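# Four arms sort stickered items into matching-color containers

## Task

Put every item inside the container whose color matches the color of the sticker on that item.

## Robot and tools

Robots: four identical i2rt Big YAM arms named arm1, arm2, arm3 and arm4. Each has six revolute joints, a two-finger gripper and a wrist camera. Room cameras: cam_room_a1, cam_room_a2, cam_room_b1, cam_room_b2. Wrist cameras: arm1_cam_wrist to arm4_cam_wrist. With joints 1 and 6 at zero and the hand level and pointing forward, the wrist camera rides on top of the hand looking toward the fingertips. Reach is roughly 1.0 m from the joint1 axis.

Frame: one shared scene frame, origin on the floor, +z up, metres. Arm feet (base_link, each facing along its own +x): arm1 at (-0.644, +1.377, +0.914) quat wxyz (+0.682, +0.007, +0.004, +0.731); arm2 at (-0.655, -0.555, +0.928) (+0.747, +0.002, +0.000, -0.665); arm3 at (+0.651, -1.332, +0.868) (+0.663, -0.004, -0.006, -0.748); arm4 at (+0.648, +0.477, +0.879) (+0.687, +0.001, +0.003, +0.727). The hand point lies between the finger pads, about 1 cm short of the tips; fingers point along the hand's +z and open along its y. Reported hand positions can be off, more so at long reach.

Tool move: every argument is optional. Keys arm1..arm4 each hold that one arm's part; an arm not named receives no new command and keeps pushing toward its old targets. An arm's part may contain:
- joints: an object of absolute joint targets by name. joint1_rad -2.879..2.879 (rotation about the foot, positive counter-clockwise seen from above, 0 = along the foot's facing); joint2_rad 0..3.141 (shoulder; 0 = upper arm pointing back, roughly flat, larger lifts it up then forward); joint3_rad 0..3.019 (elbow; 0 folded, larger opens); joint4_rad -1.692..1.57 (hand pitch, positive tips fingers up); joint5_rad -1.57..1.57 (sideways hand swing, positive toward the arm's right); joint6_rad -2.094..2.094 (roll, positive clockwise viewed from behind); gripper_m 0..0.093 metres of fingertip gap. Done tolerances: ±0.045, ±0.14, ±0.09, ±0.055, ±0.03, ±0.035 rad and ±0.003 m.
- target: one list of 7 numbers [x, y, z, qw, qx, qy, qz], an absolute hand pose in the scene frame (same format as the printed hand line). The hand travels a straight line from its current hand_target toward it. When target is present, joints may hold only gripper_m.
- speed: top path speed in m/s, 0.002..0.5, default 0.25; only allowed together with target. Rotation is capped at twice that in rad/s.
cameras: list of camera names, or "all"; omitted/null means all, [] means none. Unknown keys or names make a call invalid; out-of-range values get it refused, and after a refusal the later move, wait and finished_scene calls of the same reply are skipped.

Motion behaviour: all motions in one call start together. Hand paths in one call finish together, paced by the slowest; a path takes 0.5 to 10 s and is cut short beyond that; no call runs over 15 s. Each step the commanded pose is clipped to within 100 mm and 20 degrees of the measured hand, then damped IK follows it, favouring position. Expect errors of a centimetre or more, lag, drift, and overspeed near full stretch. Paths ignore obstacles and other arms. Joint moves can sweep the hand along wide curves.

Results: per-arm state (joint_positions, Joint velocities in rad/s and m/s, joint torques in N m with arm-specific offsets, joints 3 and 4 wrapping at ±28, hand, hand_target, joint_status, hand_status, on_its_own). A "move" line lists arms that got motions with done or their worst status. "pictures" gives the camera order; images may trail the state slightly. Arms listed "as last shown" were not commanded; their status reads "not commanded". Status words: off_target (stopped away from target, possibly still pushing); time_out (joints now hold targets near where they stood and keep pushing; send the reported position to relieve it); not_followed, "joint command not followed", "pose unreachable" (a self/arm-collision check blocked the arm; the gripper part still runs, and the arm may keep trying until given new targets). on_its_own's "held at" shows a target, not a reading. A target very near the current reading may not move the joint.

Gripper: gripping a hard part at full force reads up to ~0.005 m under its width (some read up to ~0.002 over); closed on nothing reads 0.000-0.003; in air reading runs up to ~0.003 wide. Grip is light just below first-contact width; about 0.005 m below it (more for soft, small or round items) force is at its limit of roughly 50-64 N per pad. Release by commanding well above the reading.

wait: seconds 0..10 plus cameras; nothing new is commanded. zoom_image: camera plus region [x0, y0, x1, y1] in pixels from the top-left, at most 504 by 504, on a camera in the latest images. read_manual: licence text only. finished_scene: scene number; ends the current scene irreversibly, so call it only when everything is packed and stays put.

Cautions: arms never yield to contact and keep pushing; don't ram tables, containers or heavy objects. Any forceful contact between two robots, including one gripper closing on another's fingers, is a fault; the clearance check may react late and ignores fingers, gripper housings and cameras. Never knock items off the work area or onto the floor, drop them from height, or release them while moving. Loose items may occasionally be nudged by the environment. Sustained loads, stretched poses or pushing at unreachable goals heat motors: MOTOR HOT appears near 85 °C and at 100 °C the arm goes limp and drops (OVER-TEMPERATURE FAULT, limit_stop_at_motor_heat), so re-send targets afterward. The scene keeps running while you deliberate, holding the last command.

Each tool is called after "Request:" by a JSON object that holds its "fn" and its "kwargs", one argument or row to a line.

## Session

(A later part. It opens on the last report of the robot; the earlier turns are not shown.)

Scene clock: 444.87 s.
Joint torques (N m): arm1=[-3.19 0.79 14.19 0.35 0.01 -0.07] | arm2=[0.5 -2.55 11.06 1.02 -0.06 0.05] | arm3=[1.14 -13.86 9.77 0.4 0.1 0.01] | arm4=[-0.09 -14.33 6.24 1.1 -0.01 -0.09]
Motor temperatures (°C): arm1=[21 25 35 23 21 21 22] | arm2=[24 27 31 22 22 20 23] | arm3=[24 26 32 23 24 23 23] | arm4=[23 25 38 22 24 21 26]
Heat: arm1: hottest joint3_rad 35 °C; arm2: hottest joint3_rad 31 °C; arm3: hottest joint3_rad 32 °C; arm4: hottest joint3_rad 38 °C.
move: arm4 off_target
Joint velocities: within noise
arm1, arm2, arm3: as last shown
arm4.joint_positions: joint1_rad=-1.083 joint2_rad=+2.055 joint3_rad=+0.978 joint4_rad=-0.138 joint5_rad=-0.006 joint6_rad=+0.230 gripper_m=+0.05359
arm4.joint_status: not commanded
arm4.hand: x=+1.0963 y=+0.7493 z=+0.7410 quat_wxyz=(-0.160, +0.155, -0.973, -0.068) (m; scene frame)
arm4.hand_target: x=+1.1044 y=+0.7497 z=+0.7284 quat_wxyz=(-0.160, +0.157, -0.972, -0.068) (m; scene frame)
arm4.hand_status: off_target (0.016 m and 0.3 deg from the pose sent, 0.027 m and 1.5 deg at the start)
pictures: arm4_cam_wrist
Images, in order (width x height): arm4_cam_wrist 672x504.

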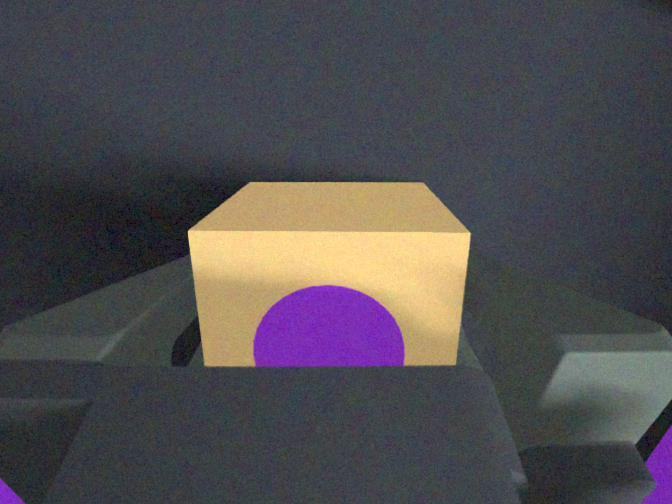

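Request:
{"fn": "move", "kwargs": {
  "arm4": {"joints": {"gripper_m":0.09}},
  "cameras": ["arm4_cam_wrist"]
}}

Request:
{"fn": "move", "kwargs": {
  "arm4": {"target": [1.06,0.73,1.0,0.160,-0.157,0.972,0.068],"speed":0.3},
  "cameras": ["arm4_cam_wrist","cam_room_a2"]
}}

Request:
{"fn": "move", "kwargs": {
  "arm4": {"joints": {"joint1_rad":2.196,"joint2_rad":0.734,"joint3_rad":0.826,"joint4_rad":-1.314,"joint6_rad":0.12,"gripper_m":0.093}},
  "cameras": []
}}

Request:
{"fn": "move", "kwargs": {
  "arm4": {"target": [0.18,0.105,1.04,0.068,0.947,0.272,-0.160],"speed":0.25},
  "cameras": ["arm4_cam_wrist","cam_room_a2"]
}}

Scene clock: 459.73 s.
Joint torques (N m): arm1=[-2.67 1.2 14.05 0.42 0.03 -0.06] | arm2=[0.5 -2.32 11.04 1.03 -0.06 0.05] | arm3=[1.08 -14.04 9.77 0.42 0.1 0.02] | arm4=[0.5 -15.33 5.87 0.92 0.09 -0.04]
Motor temperatures (°C): arm1=[21 25 35 23 21 21 22] | arm2=[24 27 31 22 22 20 23] | arm3=[24 26 32 23 24 23 23] | arm4=[23 25 37 22 24 21 26]
Heat: arm1: hottest joint3_rad 35 °C; arm2: hottest joint3_rad 31 °C; arm3: hottest joint3_rad 32 °C; arm4: hottest joint3_rad 37 °C.
move: arm4 done
Joint velocities: within noise
arm1, arm3: as last shown
arm2.joint_positions: joint1_rad=+2.121 joint2_rad=+0.728 joint3_rad=+0.834 joint4_rad=-1.302 joint5_rad=+0.003 joint6_rad=+0.103 gripper_m=+0.09292
arm2.joint_status: not commanded
arm2.hand: x=-0.4547 y=-0.3991 z=+1.1718 quat_wxyz=(-0.175, +0.273, -0.943, -0.070) (m; scene frame)
arm2.hand_target: x=-0.4572 y=-0.4019 z=+1.1656 quat_wxyz=(-0.163, +0.273, -0.946, -0.065) (m; scene frame)
arm2.hand_status: not commanded
arm4.joint_positions: joint1_rad=-1.083 joint2_rad=+2.061 joint3_rad=+0.983 joint4_rad=-0.133 joint5_rad=-0.009 joint6_rad=+0.227 gripper_m=+0.08991
arm4.joint_status: all done
arm4.hand: x=+1.0985 y=+0.7515 z=+0.7402 quat_wxyz=(-0.162, +0.156, -0.972, -0.070) (m; scene frame)
arm4.hand_target: x=+1.1044 y=+0.7497 z=+0.7285 quat_wxyz=(-0.160, +0.157, -0.972, -0.068) (m; scene frame)
arm4.hand_status: not commanded
pictures: arm4_cam_wrist
Images, in order (width x height): arm4_cam_wrist 672x504.

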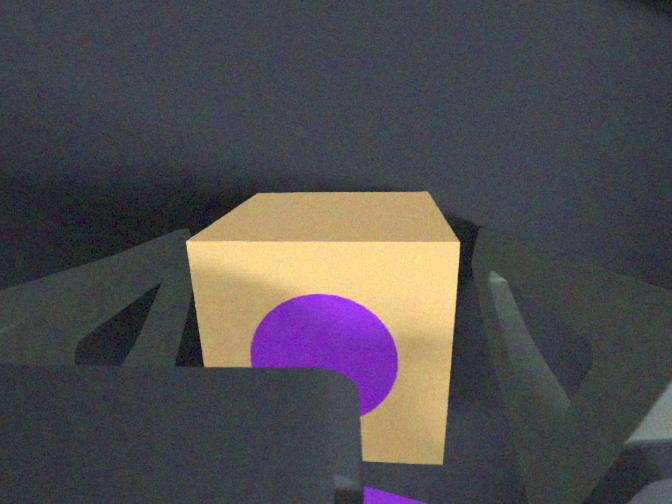

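Scene clock: 461.40 s.
Joint torques (N m): arm1=[-2.84 0.67 14.13 0.75 0.03 -0.07] | arm2=[0.44 -2.43 11.07 1.02 -0.05 0.05] | arm3=[1.26 -13.86 9.77 0.38 0.1 0.01] | arm4=[1.14 -12.22 10.71 0.17 0.26 0.07]
Motor temperatures (°C): arm1=[21 25 35 23 21 21 22] | arm2=[24 27 31 22 22 20 23] | arm3=[24 26 32 23 24 23 23] | arm4=[23 25 37 22 24 21 26]
Heat: arm1: hottest joint3_rad 35 °C; arm2: hottest joint3_rad 31 °C; arm3: hottest joint3_rad 32 °C; arm4: hottest joint3_rad 37 °C.
move: arm4 off_target
Joint velocities: within noise
arm1, arm2: as last shown
arm3.joint_positions: joint1_rad=+1.690 joint2_rad=+1.412 joint3_rad=+1.588 joint4_rad=-1.552 joint5_rad=-0.002 joint6_rad=-0.006 gripper_m=+0.09398
arm3.joint_status: not commanded
arm3.hand: x=+1.1037 y=-1.3279 z=+1.2069 quat_wxyz=(-0.098, +0.003, -0.995, +0.006) (m; scene frame)
arm3.hand_target: x=+1.1035 y=-1.3280 z=+1.2171 quat_wxyz=(-0.110, +0.000, -0.994, +0.007) (m; scene frame)
arm3.hand_status: not commanded
arm4.joint_positions: joint1_rad=-1.083 joint2_rad=+1.455 joint3_rad=+0.999 joint4_rad=-0.777 joint5_rad=-0.009 joint6_rad=+0.227 gripper_m=+0.08992
arm4.joint_status: not commanded
arm4.hand: x=+1.0504 y=+0.7224 z=+0.9886 quat_wxyz=(-0.151, +0.156, -0.974, -0.066) (m; scene frame)
arm4.hand_target: x=+1.0596 y=+0.7299 z=+1.0000 quat_wxyz=(-0.160, +0.157, -0.972, -0.068) (m; scene frame)
arm4.hand_status: off_target (0.017 m and 1.0 deg from the pose sent, 0.264 m and 0.3 deg at the start)
pictures: arm4_cam_wrist, cam_room_a2
Images, in order (width x height): arm4_cam_wrist 672x504, cam_room_a2 672x504.

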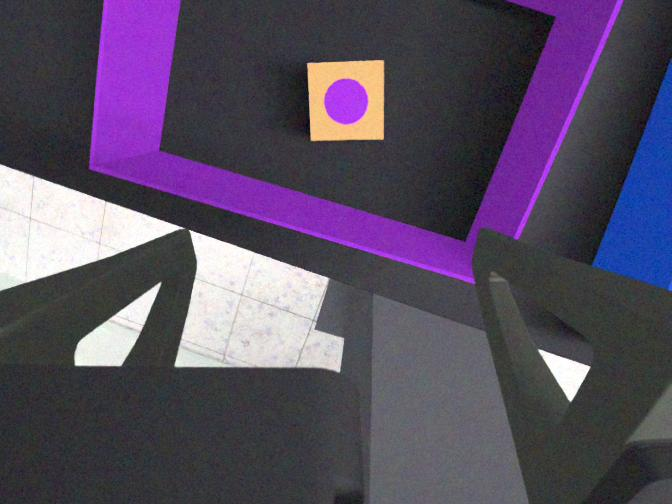

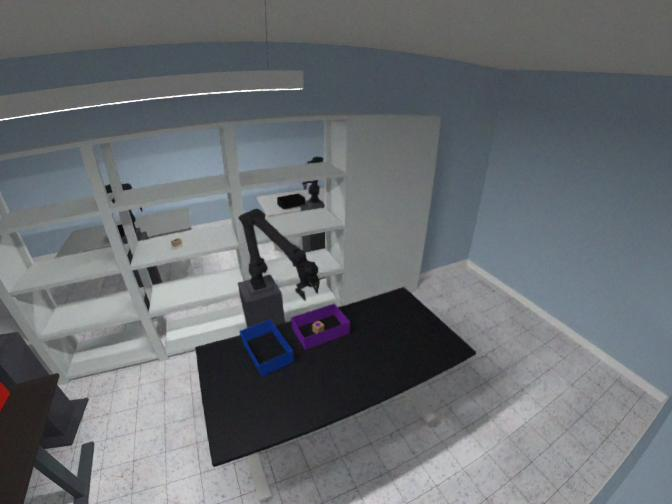

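Scene clock: 463.83 s.
Joint torques (N m): arm1=[-2.73 1.26 14.12 0.55 -0.03 -0.06] | arm2=[0.5 -2.49 11.06 0.99 -0.06 0.05] | arm3=[1.08 -13.98 9.77 0.43 0.11 0.01] | arm4=[0.79 -2.32 9.26 0.25 0.18 -0.08]
Motor temperatures (°C): arm1=[21 25 35 23 21 21 22] | arm2=[24 27 31 22 22 20 23] | arm3=[24 26 32 23 24 23 23] | arm4=[23 25 37 22 24 21 26]
Heat: arm1: hottest joint3_rad 35 °C; arm2: hottest joint3_rad 31 °C; arm3: hottest joint3_rad 32 °C; arm4: hottest joint3_rad 37 °C.
move: arm4 done
Joint velocities: within noise
arm1.joint_positions: joint1_rad=-2.231 joint2_rad=+0.726 joint3_rad=+0.792 joint4_rad=-1.303 joint5_rad=-0.003 joint6_rad=+0.347 gripper_m=+0.08996
arm1.joint_status: not commanded
arm1.hand: x=-0.4360 y=+1.2395 z=+1.1340 quat_wxyz=(-0.158, -0.446, -0.881, +0.021) (m; scene frame)
arm1.hand_target: x=-0.4329 y=+1.2346 z=+1.1470 quat_wxyz=(-0.165, -0.447, -0.879, +0.023) (m; scene frame)
arm1.hand_status: not commanded
arm2, arm3: as last shown
arm4.joint_positions: joint1_rad=+2.192 joint2_rad=+0.736 joint3_rad=+0.821 joint4_rad=-1.303 joint5_rad=-0.008 joint6_rad=+0.132 gripper_m=+0.09294
arm4.joint_status: all done
arm4.hand: x=+0.4525 y=+0.3188 z=+1.1153 quat_wxyz=(+0.074, +0.947, +0.266, -0.162) (m; scene frame)
arm4.hand_target: x=+0.4542 y=+0.3196 z=+1.1173 quat_wxyz=(+0.071, +0.946, +0.273, -0.162) (m; scene frame)
arm4.hand_status: not commanded
pictures: none
No camera images: "cameras" was empty.

Scene clock: 465.83 s.
Joint torques (N m): arm1=[-2.49 1.03 14 0.57 -0.03 -0.09] | arm2=[0.5 -2.49 11.07 0.98 -0.05 0.05] | arm3=[1.26 -13.92 9.72 0.42 0.1 0.01] | arm4=[0.32 -16.73 11.9 0.73 0.2 -0.11]
Motor temperatures (°C): arm1=[21 25 35 23 21 21 22] | arm2=[24 27 31 22 22 20 23] | arm3=[24 26 32 23 24 23 23] | arm4=[23 25 37 22 24 21 26]
Heat: arm1: hottest joint3_rad 35 °C; arm2: hottest joint3_rad 31 °C; arm3: hottest joint3_rad 32 °C; arm4: hottest joint3_rad 37 °C.
move: arm4 off_target
Joint velocities: within noise
arm1, arm2, arm3: as last shown
arm4.joint_positions: joint1_rad=+2.192 joint2_rad=+1.709 joint3_rad=+1.400 joint4_rad=-0.956 joint5_rad=-0.007 joint6_rad=+0.127 gripper_m=+0.09294
arm4.joint_status: not commanded
arm4.hand: x=+0.1973 y=+0.1135 z=+1.0265 quat_wxyz=(+0.064, +0.950, +0.269, -0.142) (m; scene frame)
arm4.hand_target: x=+0.1808 y=+0.1058 z=+1.0402 quat_wxyz=(+0.068, +0.947, +0.272, -0.160) (m; scene frame)
arm4.hand_status: off_target (0.024 m and 2.2 deg from the pose sent, 0.354 m and 1.0 deg at the start)
pictures: arm4_cam_wrist, cam_room_a2
Images, in order (width x height): arm4_cam_wrist 672x504, cam_room_a2 672x504.

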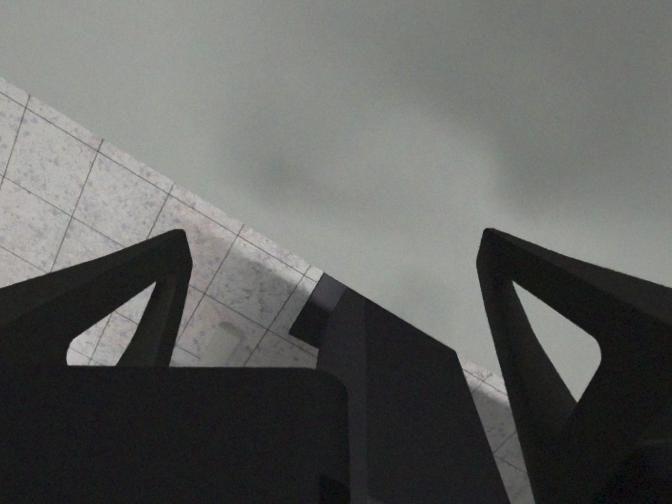

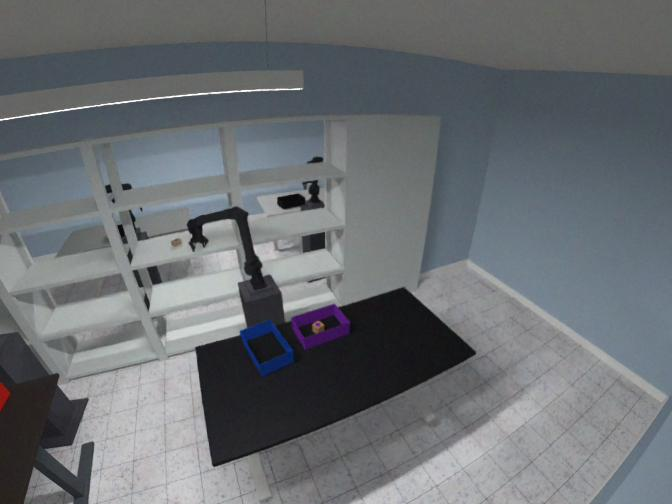

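Request:
{"fn": "move", "kwargs": {
  "arm4": {"target": [0.055,-0.010,1.035,0.068,0.947,0.272,-0.160],"speed":0.2},
  "cameras": ["arm4_cam_wrist"]
}}

Scene clock: 471.73 s.
Joint torques (N m): arm1=[-2.55 1.38 13.89 0.61 0 -0.09] | arm2=[0.44 -2.55 11.04 1.01 -0.05 0.04] | arm3=[1.03 -13.98 9.76 0.43 0.1 0.01] | arm4=[1.79 -23.24 12.82 0.12 0.25 0.06]
Motor temperatures (°C): arm1=[21 25 36 23 21 21 22] | arm2=[24 26 31 22 22 20 23] | arm3=[24 26 32 23 24 23 23] | arm4=[23 25 37 22 24 21 25]
Heat: arm1: hottest joint3_rad 36 °C; arm2: hottest joint3_rad 31 °C; arm3: hottest joint3_rad 32 °C; arm4: hottest joint3_rad 37 °C.
move: arm4 off_target
Joint velocities: arm1=[within noise] | arm2=[within noise] | arm3=[0.005 -0.005 -0.046 0.002 -0.022 -0.037 0] | arm4=[within noise]
arm1, arm2, arm3: as last shown
arm4.joint_positions: joint1_rad=+2.194 joint2_rad=+2.175 joint3_rad=+2.129 joint4_rad=-1.190 joint5_rad=-0.001 joint6_rad=+0.127 gripper_m=+0.09294
arm4.joint_status: not commanded
arm4.hand: x=+0.0605 y=+0.0028 z=+1.0352 quat_wxyz=(+0.067, +0.948, +0.269, -0.156) (m; scene frame)
arm4.hand_target: x=+0.0557 y=-0.0095 z=+1.0349 quat_wxyz=(+0.068, +0.946, +0.272, -0.161) (m; scene frame)
arm4.hand_status: off_target (0.014 m and 0.6 deg from the pose sent, 0.188 m and 2.2 deg at the start)
pictures: arm4_cam_wrist
Images, in order (width x height): arm4_cam_wrist 672x504.

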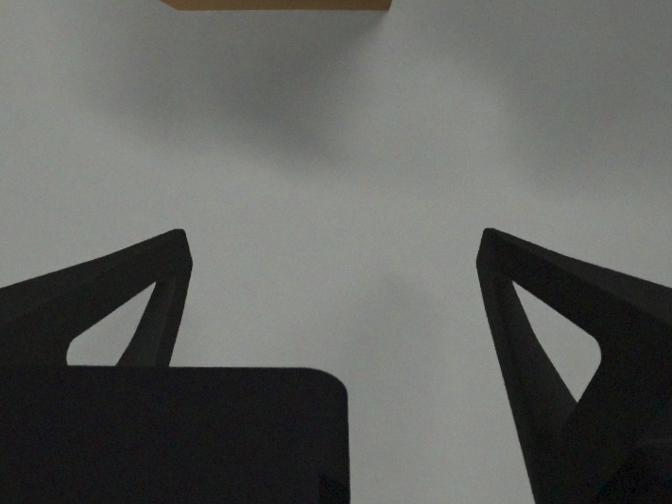

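Request:
{"fn": "move", "kwargs": {
  "arm4": {"target": [0.022,-0.050,1.015,0.068,0.947,0.272,-0.160],"speed":0.12},
  "cameras": ["arm4_cam_wrist"]
}}

Scene clock: 478.93 s.
Joint torques (N m): arm1=[-2.61 0.73 14.08 0.54 -0.03 0] | arm2=[0.44 -2.43 11 1.01 -0.06 0.05] | arm3=[1.08 -14.04 9.76 0.43 0.1 0.01] | arm4=[1.55 -25.82 12.66 0.27 0.17 0.18]
Motor temperatures (°C): arm1=[21 25 36 23 21 21 22] | arm2=[24 26 31 22 22 20 23] | arm3=[24 26 32 23 24 23 23] | arm4=[23 25 37 22 24 21 25]
Heat: arm1: hottest joint3_rad 36 °C; arm2: hottest joint3_rad 31 °C; arm3: hottest joint3_rad 32 °C; arm4: hottest joint3_rad 37 °C.
move: arm4 off_target
Joint velocities: within noise
arm1, arm2, arm3: as last shown
arm4.joint_positions: joint1_rad=+2.212 joint2_rad=+2.401 joint3_rad=+2.493 joint4_rad=-1.321 joint5_rad=+0.004 joint6_rad=+0.129 gripper_m=+0.09294
arm4.joint_status: not commanded
arm4.hand: x=+0.0265 y=-0.0422 z=+1.0210 quat_wxyz=(+0.068, +0.946, +0.276, -0.159) (m; scene frame)
arm4.hand_target: x=+0.0226 y=-0.0497 z=+1.0149 quat_wxyz=(+0.069, +0.946, +0.272, -0.161) (m; scene frame)
arm4.hand_status: off_target (0.011 m and 0.5 deg from the pose sent, 0.068 m and 0.6 deg at the start)
pictures: arm4_cam_wrist
Images, in order (width x height): arm4_cam_wrist 672x504.

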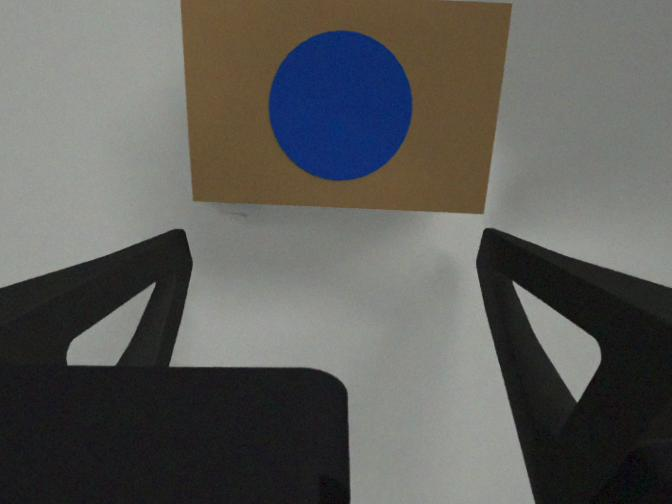

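Request:
{"fn": "move", "kwargs": {
  "arm4": {"target": [-0.015,-0.071,1.005,0.071,0.951,0.255,-0.1585],"speed":0.1},
  "cameras": ["arm4_cam_wrist"]
}}

Scene clock: 485.67 s.
Joint torques (N m): arm1=[-2.73 1.26 14.12 0.54 -0.04 -0.08] | arm2=[0.5 -2.37 11.03 0.98 -0.06 0.05] | arm3=[1.03 -14.15 9.74 0.42 0.1 0.01] | arm4=[0.38 -27.16 12.11 0.54 0.02 0.15]
Motor temperatures (°C): arm1=[21 25 36 23 21 21 22] | arm2=[24 26 31 22 22 20 23] | arm3=[24 26 32 23 24 23 23] | arm4=[23 26 38 22 24 21 25]
Heat: arm1: hottest joint3_rad 36 °C; arm2: hottest joint3_rad 31 °C; arm3: hottest joint3_rad 32 °C; arm4: hottest joint3_rad 38 °C.
move: arm4 off_target
Joint velocities: within noise
arm1, arm2, arm3: as last shown
arm4.joint_positions: joint1_rad=+2.212 joint2_rad=+2.620 joint3_rad=+2.883 joint4_rad=-1.410 joint5_rad=+0.005 joint6_rad=+0.153 gripper_m=+0.09294
arm4.joint_status: not commanded
arm4.hand: x=-0.0074 y=-0.0704 z=+1.0173 quat_wxyz=(+0.085, +0.941, +0.262, -0.195) (m; scene frame)
arm4.hand_target: x=-0.0138 y=-0.0697 z=+1.0047 quat_wxyz=(+0.087, +0.944, +0.253, -0.195) (m; scene frame)
arm4.hand_status: off_target (0.014 m and 4.7 deg from the pose sent, 0.053 m and 2.5 deg at the start; a joint's target at an end of its range on 17 of 31 steps)
pictures: arm4_cam_wrist
Images, in order (width x height): arm4_cam_wrist 672x504.

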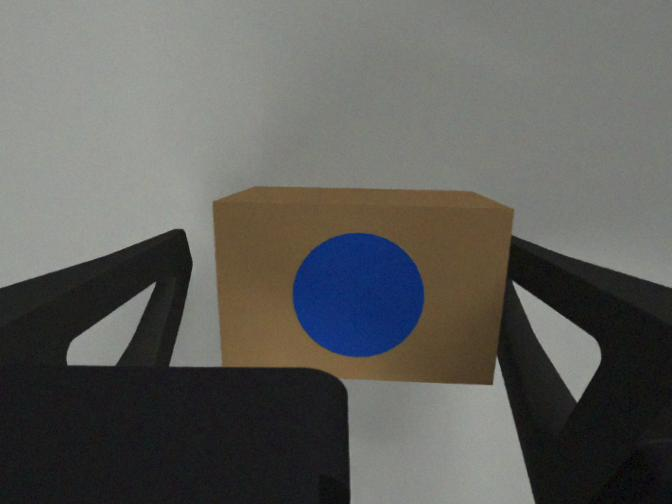

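Request:
{"fn": "move", "kwargs": {
  "arm4": {"joints": {"gripper_m":0.063}},
  "cameras": []
}}

Request:
{"fn": "move", "kwargs": {
  "arm4": {"target": [0.02,-0.05,1.055,0.085,0.945,0.2555,-0.19],"speed":0.15},
  "cameras": ["arm4_cam_wrist"]
}}

Request:
{"fn": "move", "kwargs": {
  "arm4": {"target": [0.40,0.28,1.08,0.085,0.945,0.2555,-0.19],"speed":0.3},
  "cameras": ["arm4_cam_wrist"]
}}

Request:
{"fn": "move", "kwargs": {
  "arm4": {"joints": {"joint1_rad":-1.85,"joint2_rad":0.8,"joint3_rad":0.826,"joint4_rad":-1.2}},
  "cameras": []
}}

Request:
{"fn": "move", "kwargs": {
  "arm4": {"target": [1.07,0.38,0.95,0.208,0.183,0.960,-0.007],"speed":0.3},
  "cameras": ["arm4_cam_wrist","cam_room_a2"]
}}

Scene clock: 496.80 s.
Joint torques (N m): arm1=[-2.49 1.03 14.09 0.69 -0.01 -0.02] | arm2=[0.44 -2.49 11.06 1.01 -0.06 0.04] | arm3=[1.14 -13.86 9.76 0.39 0.1 0.02] | arm4=[0.56 -27.11 12.12 0.46 0.02 0.19]
Motor temperatures (°C): arm1=[21 25 36 23 21 21 21] | arm2=[24 26 31 22 22 20 23] | arm3=[24 26 32 23 24 23 23] | arm4=[23 26 39 22 24 21 25]
Heat: arm1: hottest joint3_rad 36 °C; arm2: hottest joint3_rad 31 °C; arm3: hottest joint3_rad 32 °C; arm4: hottest joint3_rad 39 °C.
move: arm4 off_target
Joint velocities: within noise
arm1, arm2, arm3: as last shown
arm4.joint_positions: joint1_rad=+2.212 joint2_rad=+2.620 joint3_rad=+2.883 joint4_rad=-1.410 joint5_rad=+0.005 joint6_rad=+0.154 gripper_m=+0.06979
arm4.joint_status: gripper_m off_target (ended at +0.06982, target +0.06300)
arm4.hand: x=-0.0074 y=-0.0704 z=+1.0173 quat_wxyz=(+0.086, +0.941, +0.262, -0.195) (m; scene frame)
arm4.hand_target: x=-0.0137 y=-0.0698 z=+1.0047 quat_wxyz=(+0.087, +0.944, +0.253, -0.194) (m; scene frame)
arm4.hand_status: not commanded
pictures: none
No camera images: "cameras" was empty.

Scene clock: 498.07 s.
Joint torques (N m): arm1=[-2.67 0.79 14.16 0.59 -0.02 -0.04] | arm2=[0.44 -2.49 11.03 1.02 -0.06 0.05] | arm3=[0.97 -14.04 9.73 0.4 0.09 0.01] | arm4=[0.73 -29.45 8.69 1.2 0.11 0.18]
Motor temperatures (°C): arm1=[21 25 36 23 21 21 21] | arm2=[24 26 31 22 22 20 23] | arm3=[24 26 32 23 24 23 23] | arm4=[23 27 39 22 24 21 25]
Heat: arm1: hottest joint3_rad 36 °C; arm2: hottest joint3_rad 31 °C; arm3: hottest joint3_rad 32 °C; arm4: hottest joint3_rad 39 °C.
move: arm4 done
Joint velocities: within noise
arm1, arm3: as last shown
arm2.joint_positions: joint1_rad=+2.121 joint2_rad=+0.728 joint3_rad=+0.834 joint4_rad=-1.302 joint5_rad=+0.003 joint6_rad=+0.103 gripper_m=+0.09292
arm2.joint_status: not commanded
arm2.hand: x=-0.4547 y=-0.3991 z=+1.1718 quat_wxyz=(-0.175, +0.273, -0.943, -0.070) (m; scene frame)
arm2.hand_target: x=-0.4572 y=-0.4019 z=+1.1656 quat_wxyz=(-0.163, +0.273, -0.946, -0.065) (m; scene frame)
arm2.hand_status: not commanded
arm4.joint_positions: joint1_rad=+2.212 joint2_rad=+2.396 joint3_rad=+2.538 joint4_rad=-1.324 joint5_rad=+0.005 joint6_rad=+0.157 gripper_m=+0.06979
arm4.joint_status: not commanded
arm4.hand: x=+0.0207 y=-0.0468 z=+1.0464 quat_wxyz=(+0.079, +0.945, +0.261, -0.180) (m; scene frame)
arm4.hand_target: x=+0.0200 y=-0.0499 z=+1.0551 quat_wxyz=(+0.085, +0.944, +0.255, -0.190) (m; scene frame)
arm4.hand_status: done (0.009 m and 1.5 deg from the pose sent, 0.051 m and 1.0 deg at the start)
pictures: arm4_cam_wrist
Images, in order (width x height): arm4_cam_wrist 672x504.

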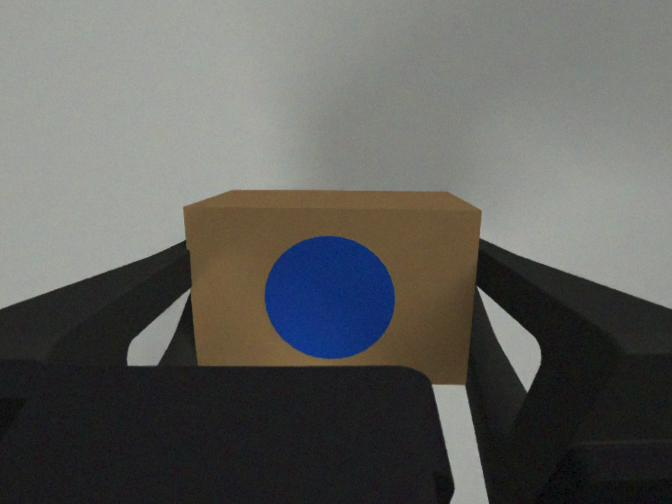

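Scene clock: 500.33 s.
Joint torques (N m): arm1=[-2.78 0.5 14.12 0.29 -0.01 -0.06] | arm2=[0.44 -2.32 11.07 1.05 -0.05 0.05] | arm3=[1.03 -13.98 9.74 0.42 0.1 0.01] | arm4=[-0.15 -3.6 9.35 0.44 -0.04 -0.08]
Motor temperatures (°C): arm1=[21 25 36 23 21 21 21] | arm2=[24 26 31 22 22 20 23] | arm3=[24 26 32 23 24 23 23] | arm4=[23 27 39 22 24 21 25]
Heat: arm1: hottest joint3_rad 36 °C; arm2: hottest joint3_rad 31 °C; arm3: hottest joint3_rad 32 °C; arm4: hottest joint3_rad 39 °C.
move: arm4 done
Joint velocities: within noise
arm1, arm2: as last shown
arm3.joint_positions: joint1_rad=+1.690 joint2_rad=+1.412 joint3_rad=+1.588 joint4_rad=-1.552 joint5_rad=-0.002 joint6_rad=-0.006 gripper_m=+0.09398
arm3.joint_status: not commanded
arm3.hand: x=+1.1037 y=-1.3279 z=+1.2069 quat_wxyz=(-0.098, +0.003, -0.995, +0.006) (m; scene frame)
arm3.hand_target: x=+1.1035 y=-1.3280 z=+1.2171 quat_wxyz=(-0.110, +0.000, -0.994, +0.007) (m; scene frame)
arm3.hand_status: not commanded
arm4.joint_positions: joint1_rad=+2.194 joint2_rad=+0.889 joint3_rad=+0.783 joint4_rad=-1.035 joint5_rad=-0.002 joint6_rad=+0.158 gripper_m=+0.06979
arm4.joint_status: not commanded
arm4.hand: x=+0.4006 y=+0.2776 z=+1.0828 quat_wxyz=(+0.089, +0.943, +0.252, -0.197) (m; scene frame)
arm4.hand_target: x=+0.4000 y=+0.2800 z=+1.0801 quat_wxyz=(+0.085, +0.944, +0.255, -0.190) (m; scene frame)
arm4.hand_status: done (0.004 m and 1.0 deg from the pose sent, 0.502 m and 1.5 deg at the start)
pictures: arm4_cam_wrist
Images, in order (width x height): arm4_cam_wrist 672x504.

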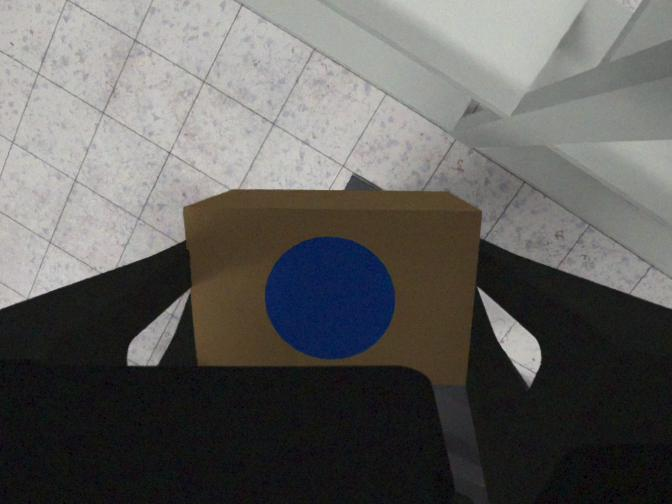

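Scene clock: 503.00 s.
Joint torques (N m): arm1=[-2.78 1.03 13.98 0.55 -0.01 -0.03] | arm2=[0.56 -2.49 11.04 1.03 -0.05 0.05] | arm3=[1.14 -14.1 9.77 0.43 0.1 0.01] | arm4=[0.32 -3.08 11.97 0.17 -0.02 -0.04]
Motor temperatures (°C): arm1=[21 25 36 23 21 21 21] | arm2=[24 26 31 22 22 20 23] | arm3=[24 26 32 23 24 23 23] | arm4=[23 26 39 22 24 21 25]
Heat: arm1: hottest joint3_rad 36 °C; arm2: hottest joint3_rad 31 °C; arm3: hottest joint3_rad 32 °C; arm4: hottest joint3_rad 39 °C.
move: arm4 done
Joint velocities: within noise
arm1.joint_positions: joint1_rad=-2.231 joint2_rad=+0.726 joint3_rad=+0.792 joint4_rad=-1.303 joint5_rad=-0.003 joint6_rad=+0.347 gripper_m=+0.08996
arm1.joint_status: not commanded
arm1.hand: x=-0.4360 y=+1.2395 z=+1.1340 quat_wxyz=(-0.158, -0.446, -0.881, +0.021) (m; scene frame)
arm1.hand_target: x=-0.4329 y=+1.2346 z=+1.1470 quat_wxyz=(-0.165, -0.447, -0.879, +0.023) (m; scene frame)
arm1.hand_status: not commanded
arm2, arm3: as last shown
arm4.joint_positions: joint1_rad=-1.846 joint2_rad=+0.798 joint3_rad=+0.783 joint4_rad=-1.190 joint5_rad=-0.003 joint6_rad=+0.154 gripper_m=+0.06988
arm4.joint_status: all done
arm4.hand: x=+0.9191 y=+0.4179 z=+1.0901 quat_wxyz=(-0.180, -0.182, -0.967, +0.007) (m; scene frame)
arm4.hand_target: x=+0.9264 y=+0.4159 z=+1.1087 quat_wxyz=(-0.195, -0.178, -0.965, +0.007) (m; scene frame)
arm4.hand_status: not commanded
pictures: none
No camera images: "cameras" was empty.

Scene clock: 504.40 s.
Joint torques (N m): arm1=[-2.08 0.56 14.01 0.49 0 -0.06] | arm2=[0.5 -2.37 11.08 1.02 -0.05 0.05] | arm3=[1.2 -13.86 9.73 0.38 0.1 0.03] | arm4=[-0.21 -11.28 9.58 1.13 0 0]
Motor temperatures (°C): arm1=[21 25 36 23 21 21 21] | arm2=[24 26 31 22 22 20 23] | arm3=[24 26 32 23 24 23 23] | arm4=[23 26 38 22 24 21 25]
Heat: arm1: hottest joint3_rad 36 °C; arm2: hottest joint3_rad 31 °C; arm3: hottest joint3_rad 32 °C; arm4: hottest joint3_rad 38 °C.
move: arm4 off_target
Joint velocities: within noise
arm1, arm2, arm3: as last shown
arm4.joint_positions: joint1_rad=-1.848 joint2_rad=+1.382 joint3_rad=+0.745 joint4_rad=-0.562 joint5_rad=-0.003 joint6_rad=+0.154 gripper_m=+0.06988
arm4.joint_status: not commanded
arm4.hand: x=+1.0524 y=+0.3868 z=+0.9343 quat_wxyz=(-0.182, -0.183, -0.966, +0.007) (m; scene frame)
arm4.hand_target: x=+1.0692 y=+0.3800 z=+0.9504 quat_wxyz=(-0.208, -0.183, -0.961, +0.007) (m; scene frame)
arm4.hand_status: off_target (0.025 m and 3.0 deg from the pose sent, 0.209 m and 3.3 deg at the start)
pictures: arm4_cam_wrist, cam_room_a2
Images, in order (width x height): arm4_cam_wrist 672x504, cam_room_a2 672x504.

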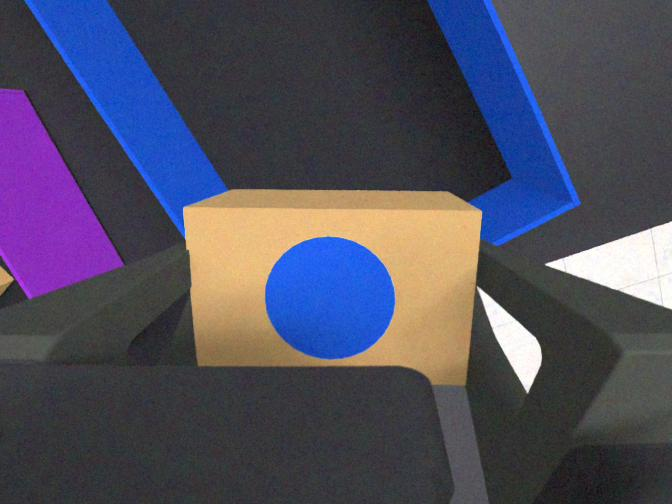

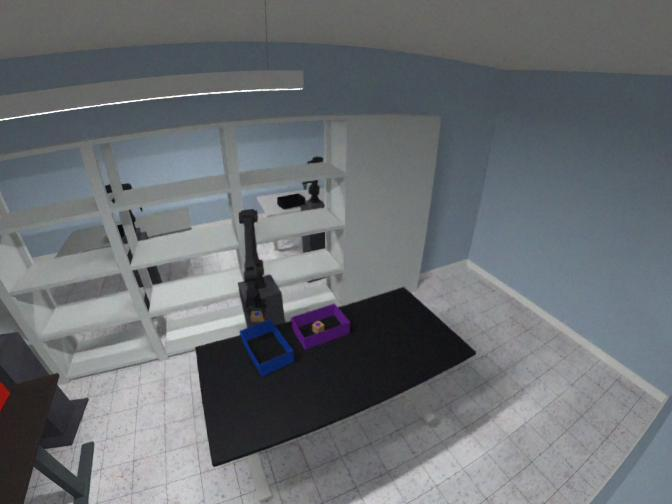

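Request:
{"fn": "move", "kwargs": {
  "arm4": {"target": [1.155,0.375,0.80,0.208,0.183,0.960,-0.007],"speed":0.2},
  "cameras": ["arm4_cam_wrist"]
}}

Request:
{"fn": "move", "kwargs": {
  "arm4": {"target": [1.155,0.375,0.745,0.208,0.183,0.960,-0.007],"speed":0.1},
  "cameras": ["arm4_cam_wrist"]
}}

Scene clock: 512.37 s.
Joint torques (N m): arm1=[-2.67 0.73 14.04 0.57 0.02 0] | arm2=[0.5 -2.37 11.03 1.01 -0.06 0.05] | arm3=[0.97 -13.86 9.77 0.42 0.09 0.02] | arm4=[0.85 -15.09 7.39 1.17 0.24 0.19]
Motor temperatures (°C): arm1=[21 25 36 23 21 21 21] | arm2=[24 26 31 22 22 20 23] | arm3=[24 26 32 23 24 23 23] | arm4=[23 26 38 22 24 21 26]
Heat: arm1: hottest joint3_rad 36 °C; arm2: hottest joint3_rad 31 °C; arm3: hottest joint3_rad 32 °C; arm4: hottest joint3_rad 38 °C.
move: arm4 off_target
Joint velocities: within noise
arm1, arm2, arm3: as last shown
arm4.joint_positions: joint1_rad=-1.830 joint2_rad=+1.880 joint3_rad=+0.868 joint4_rad=-0.174 joint5_rad=+0.003 joint6_rad=+0.167 gripper_m=+0.06988
arm4.joint_status: not commanded
arm4.hand: x=+1.1345 y=+0.3759 z=+0.7939 quat_wxyz=(-0.189, -0.180, -0.965, +0.007) (m; scene frame)
arm4.hand_target: x=+1.1544 y=+0.3752 z=+0.8006 quat_wxyz=(-0.208, -0.183, -0.961, +0.007) (m; scene frame)
arm4.hand_status: off_target (0.021 m and 2.2 deg from the pose sent, 0.169 m and 3.0 deg at the start)
pictures: arm4_cam_wrist
Images, in order (width x height): arm4_cam_wrist 672x504.

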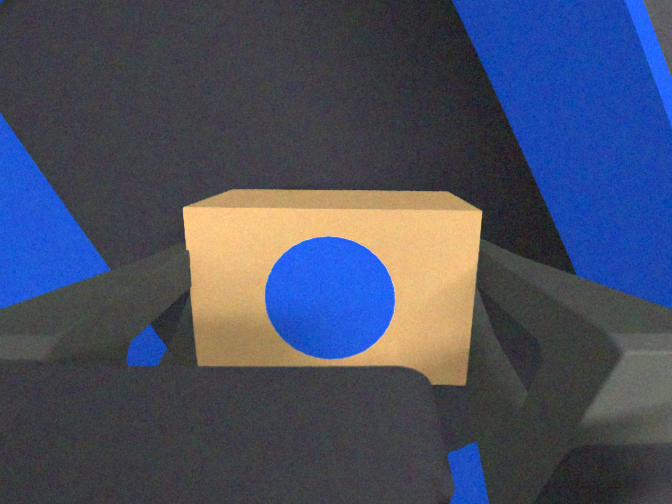

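Scene clock: 513.60 s.
Joint torques (N m): arm1=[-2.78 1.38 13.93 0.53 0.06 -0.02] | arm2=[0.56 -2.43 11.03 1.02 -0.06 0.05] | arm3=[1.14 -14.04 9.77 0.4 0.09 0.01] | arm4=[1.2 -14.97 6.16 1.29 0.21 0.16]
Motor temperatures (°C): arm1=[21 25 36 23 21 21 21] | arm2=[24 26 31 22 22 20 23] | arm3=[24 26 32 23 24 23 23] | arm4=[23 26 37 22 24 21 26]
Heat: arm1: hottest joint3_rad 36 °C; arm2: hottest joint3_rad 31 °C; arm3: hottest joint3_rad 32 °C; arm4: hottest joint3_rad 37 °C.
move: arm4 off_target
Joint velocities: within noise
arm1, arm2, arm3: as last shown
arm4.joint_positions: joint1_rad=-1.830 joint2_rad=+2.015 joint3_rad=+0.877 joint4_rad=-0.036 joint5_rad=+0.004 joint6_rad=+0.168 gripper_m=+0.06988
arm4.joint_status: not commanded
arm4.hand: x=+1.1387 y=+0.3748 z=+0.7450 quat_wxyz=(-0.195, -0.180, -0.964, +0.007) (m; scene frame)
arm4.hand_target: x=+1.1545 y=+0.3752 z=+0.7454 quat_wxyz=(-0.208, -0.183, -0.961, +0.007) (m; scene frame)
arm4.hand_status: off_target (0.016 m and 1.6 deg from the pose sent, 0.053 m and 2.3 deg at the start)
pictures: arm4_cam_wrist
Images, in order (width x height): arm4_cam_wrist 672x504.

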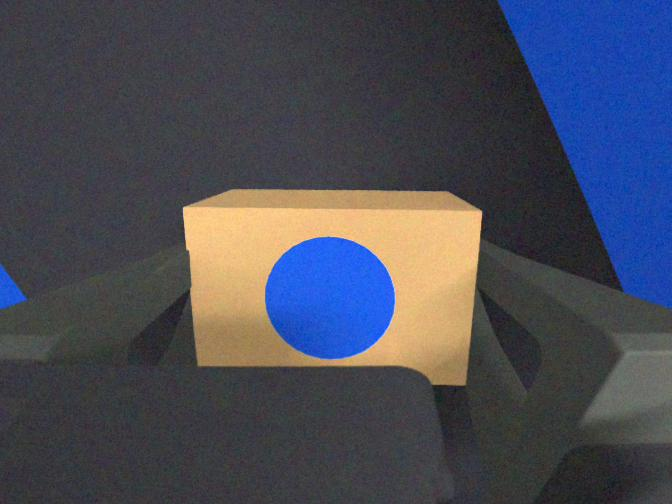

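Request:
{"fn": "move", "kwargs": {
  "arm4": {"target": [1.155,0.375,0.735,0.208,0.183,0.960,-0.007],"speed":0.1},
  "cameras": []
}}

Request:
{"fn": "move", "kwargs": {
  "arm4": {"joints": {"gripper_m":0.093}},
  "cameras": ["arm4_cam_wrist"]
}}

Request:
{"fn": "move", "kwargs": {
  "arm4": {"target": [1.10,0.37,1.0,0.208,0.183,0.960,-0.007],"speed":0.3},
  "cameras": ["arm4_cam_wrist","cam_room_a2"]
}}

Scene clock: 518.77 s.
Joint torques (N m): arm1=[-2.67 0.85 13.97 0.53 -0.02 -0.06] | arm2=[0.44 -2.37 11.07 1.03 -0.06 0.05] | arm3=[1.08 -13.98 9.72 0.44 0.11 0.01] | arm4=[1.44 -14.21 6 1.14 0.19 0.17]
Motor temperatures (°C): arm1=[21 24 36 23 21 21 21] | arm2=[24 26 31 22 22 20 23] | arm3=[24 26 32 23 24 23 23] | arm4=[23 26 37 22 24 21 26]
Heat: arm1: hottest joint3_rad 36 °C; arm2: hottest joint3_rad 31 °C; arm3: hottest joint3_rad 32 °C; arm4: hottest joint3_rad 37 °C.
move: arm4 off_target
Joint velocities: within noise
arm1, arm2, arm3: as last shown
arm4.joint_positions: joint1_rad=-1.829 joint2_rad=+2.027 joint3_rad=+0.882 joint4_rad=-0.012 joint5_rad=+0.004 joint6_rad=+0.168 gripper_m=+0.06988
arm4.joint_status: not commanded
arm4.hand: x=+1.1437 y=+0.3739 z=+0.7425 quat_wxyz=(-0.203, -0.180, -0.962, +0.008) (m; scene frame)
arm4.hand_target: x=+1.1544 y=+0.3752 z=+0.7352 quat_wxyz=(-0.208, -0.183, -0.961, +0.007) (m; scene frame)
arm4.hand_status: off_target (0.014 m and 0.7 deg from the pose sent, 0.019 m and 1.6 deg at the start)
pictures: none
No camera images: "cameras" was empty.

Scene clock: 519.27 s.
Joint torques (N m): arm1=[-3.14 1.08 13.98 0.5 0 -0.05] | arm2=[0.5 -2.32 11.06 1.02 -0.07 0.05] | arm3=[0.97 -13.92 9.81 0.4 0.09 0.02] | arm4=[1.03 -14.8 6.02 1.14 0.23 0.2]
Motor temperatures (°C): arm1=[21 24 36 23 21 21 21] | arm2=[24 26 31 22 22 20 23] | arm3=[24 26 32 23 24 23 23] | arm4=[23 26 37 22 24 21 26]
Heat: arm1: hottest joint3_rad 36 °C; arm2: hottest joint3_rad 31 °C; arm3: hottest joint3_rad 32 °C; arm4: hottest joint3_rad 37 °C.
move: arm4 done
Joint velocities: within noise
arm1, arm2, arm3: as last shown
arm4.joint_positions: joint1_rad=-1.829 joint2_rad=+2.030 joint3_rad=+0.882 joint4_rad=-0.012 joint5_rad=+0.004 joint6_rad=+0.168 gripper_m=+0.09291
arm4.joint_status: all done
arm4.hand: x=+1.1430 y=+0.3741 z=+0.7412 quat_wxyz=(-0.202, -0.180, -0.963, +0.008) (m; scene frame)
arm4.hand_target: x=+1.1544 y=+0.3752 z=+0.7352 quat_wxyz=(-0.208, -0.183, -0.961, +0.007) (m; scene frame)
arm4.hand_status: not commanded
pictures: arm4_cam_wrist
Images, in order (width x height): arm4_cam_wrist 672x504.

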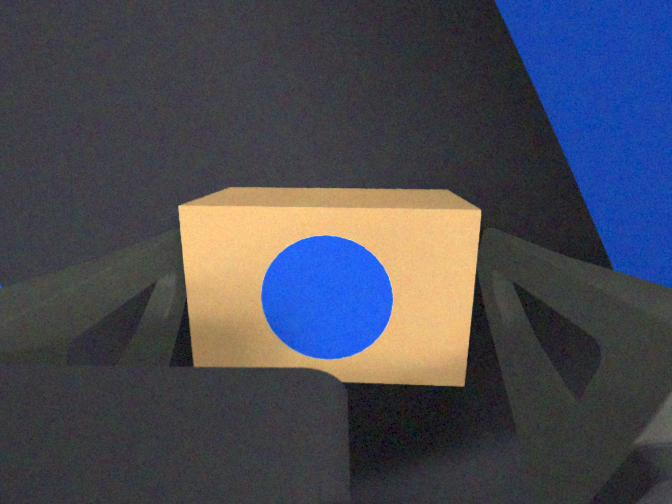

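Scene clock: 520.90 s.
Joint torques (N m): arm1=[-2.49 1.26 14.12 0.5 -0.05 -0.05] | arm2=[0.44 -2.55 11.08 1.02 -0.05 0.05] | arm3=[1.08 -13.98 9.76 0.38 0.09 0.02] | arm4=[-0.15 -10.99 10.59 0.28 -0.03 -0.08]
Motor temperatures (°C): arm1=[21 24 36 23 21 21 21] | arm2=[24 26 32 22 22 20 23] | arm3=[24 26 32 23 24 23 23] | arm4=[23 26 37 22 24 21 26]
Heat: arm1: hottest joint3_rad 36 °C; arm2: hottest joint3_rad 32 °C; arm3: hottest joint3_rad 32 °C; arm4: hottest joint3_rad 37 °C.
move: arm4 off_target
Joint velocities: within noise
arm1, arm3: as last shown
arm2.joint_positions: joint1_rad=+2.121 joint2_rad=+0.728 joint3_rad=+0.834 joint4_rad=-1.302 joint5_rad=+0.003 joint6_rad=+0.103 gripper_m=+0.09292
arm2.joint_status: not commanded
arm2.hand: x=-0.4547 y=-0.3991 z=+1.1718 quat_wxyz=(-0.175, +0.273, -0.943, -0.070) (m; scene frame)
arm2.hand_target: x=-0.4572 y=-0.4019 z=+1.1656 quat_wxyz=(-0.163, +0.273, -0.946, -0.065) (m; scene frame)
arm2.hand_status: not commanded
arm4.joint_positions: joint1_rad=-1.856 joint2_rad=+1.377 joint3_rad=+0.894 joint4_rad=-0.685 joint5_rad=-0.006 joint6_rad=+0.157 gripper_m=+0.09291
arm4.joint_status: not commanded
arm4.hand: x=+1.0879 y=+0.3760 z=+0.9872 quat_wxyz=(-0.198, -0.187, -0.962, +0.006) (m; scene frame)
arm4.hand_target: x=+1.0995 y=+0.3701 z=+1.0001 quat_wxyz=(-0.208, -0.183, -0.961, +0.007) (m; scene frame)
arm4.hand_status: off_target (0.019 m and 1.2 deg from the pose sent, 0.262 m and 0.8 deg at the start)
pictures: arm4_cam_wrist, cam_room_a2
Images, in order (width x height): arm4_cam_wrist 672x504, cam_room_a2 672x504.

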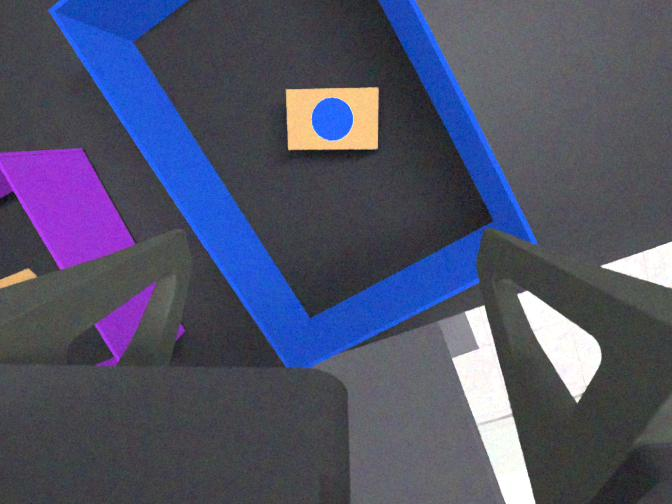

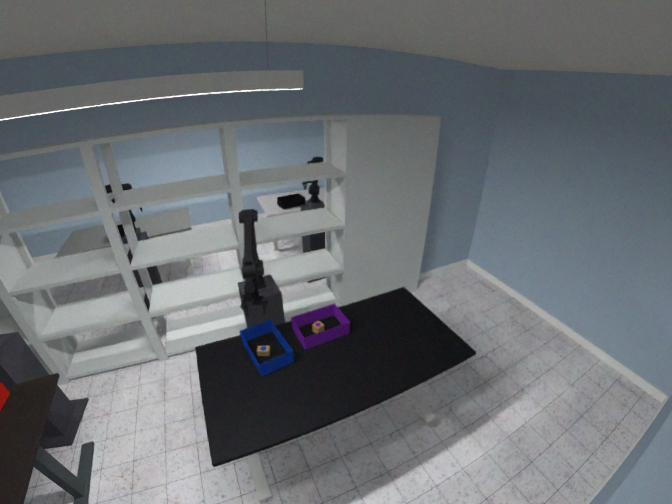

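Request:
{"fn": "finished_scene", "kwargs": {
  "scene": 1
}}

The scene is finished: the task was done.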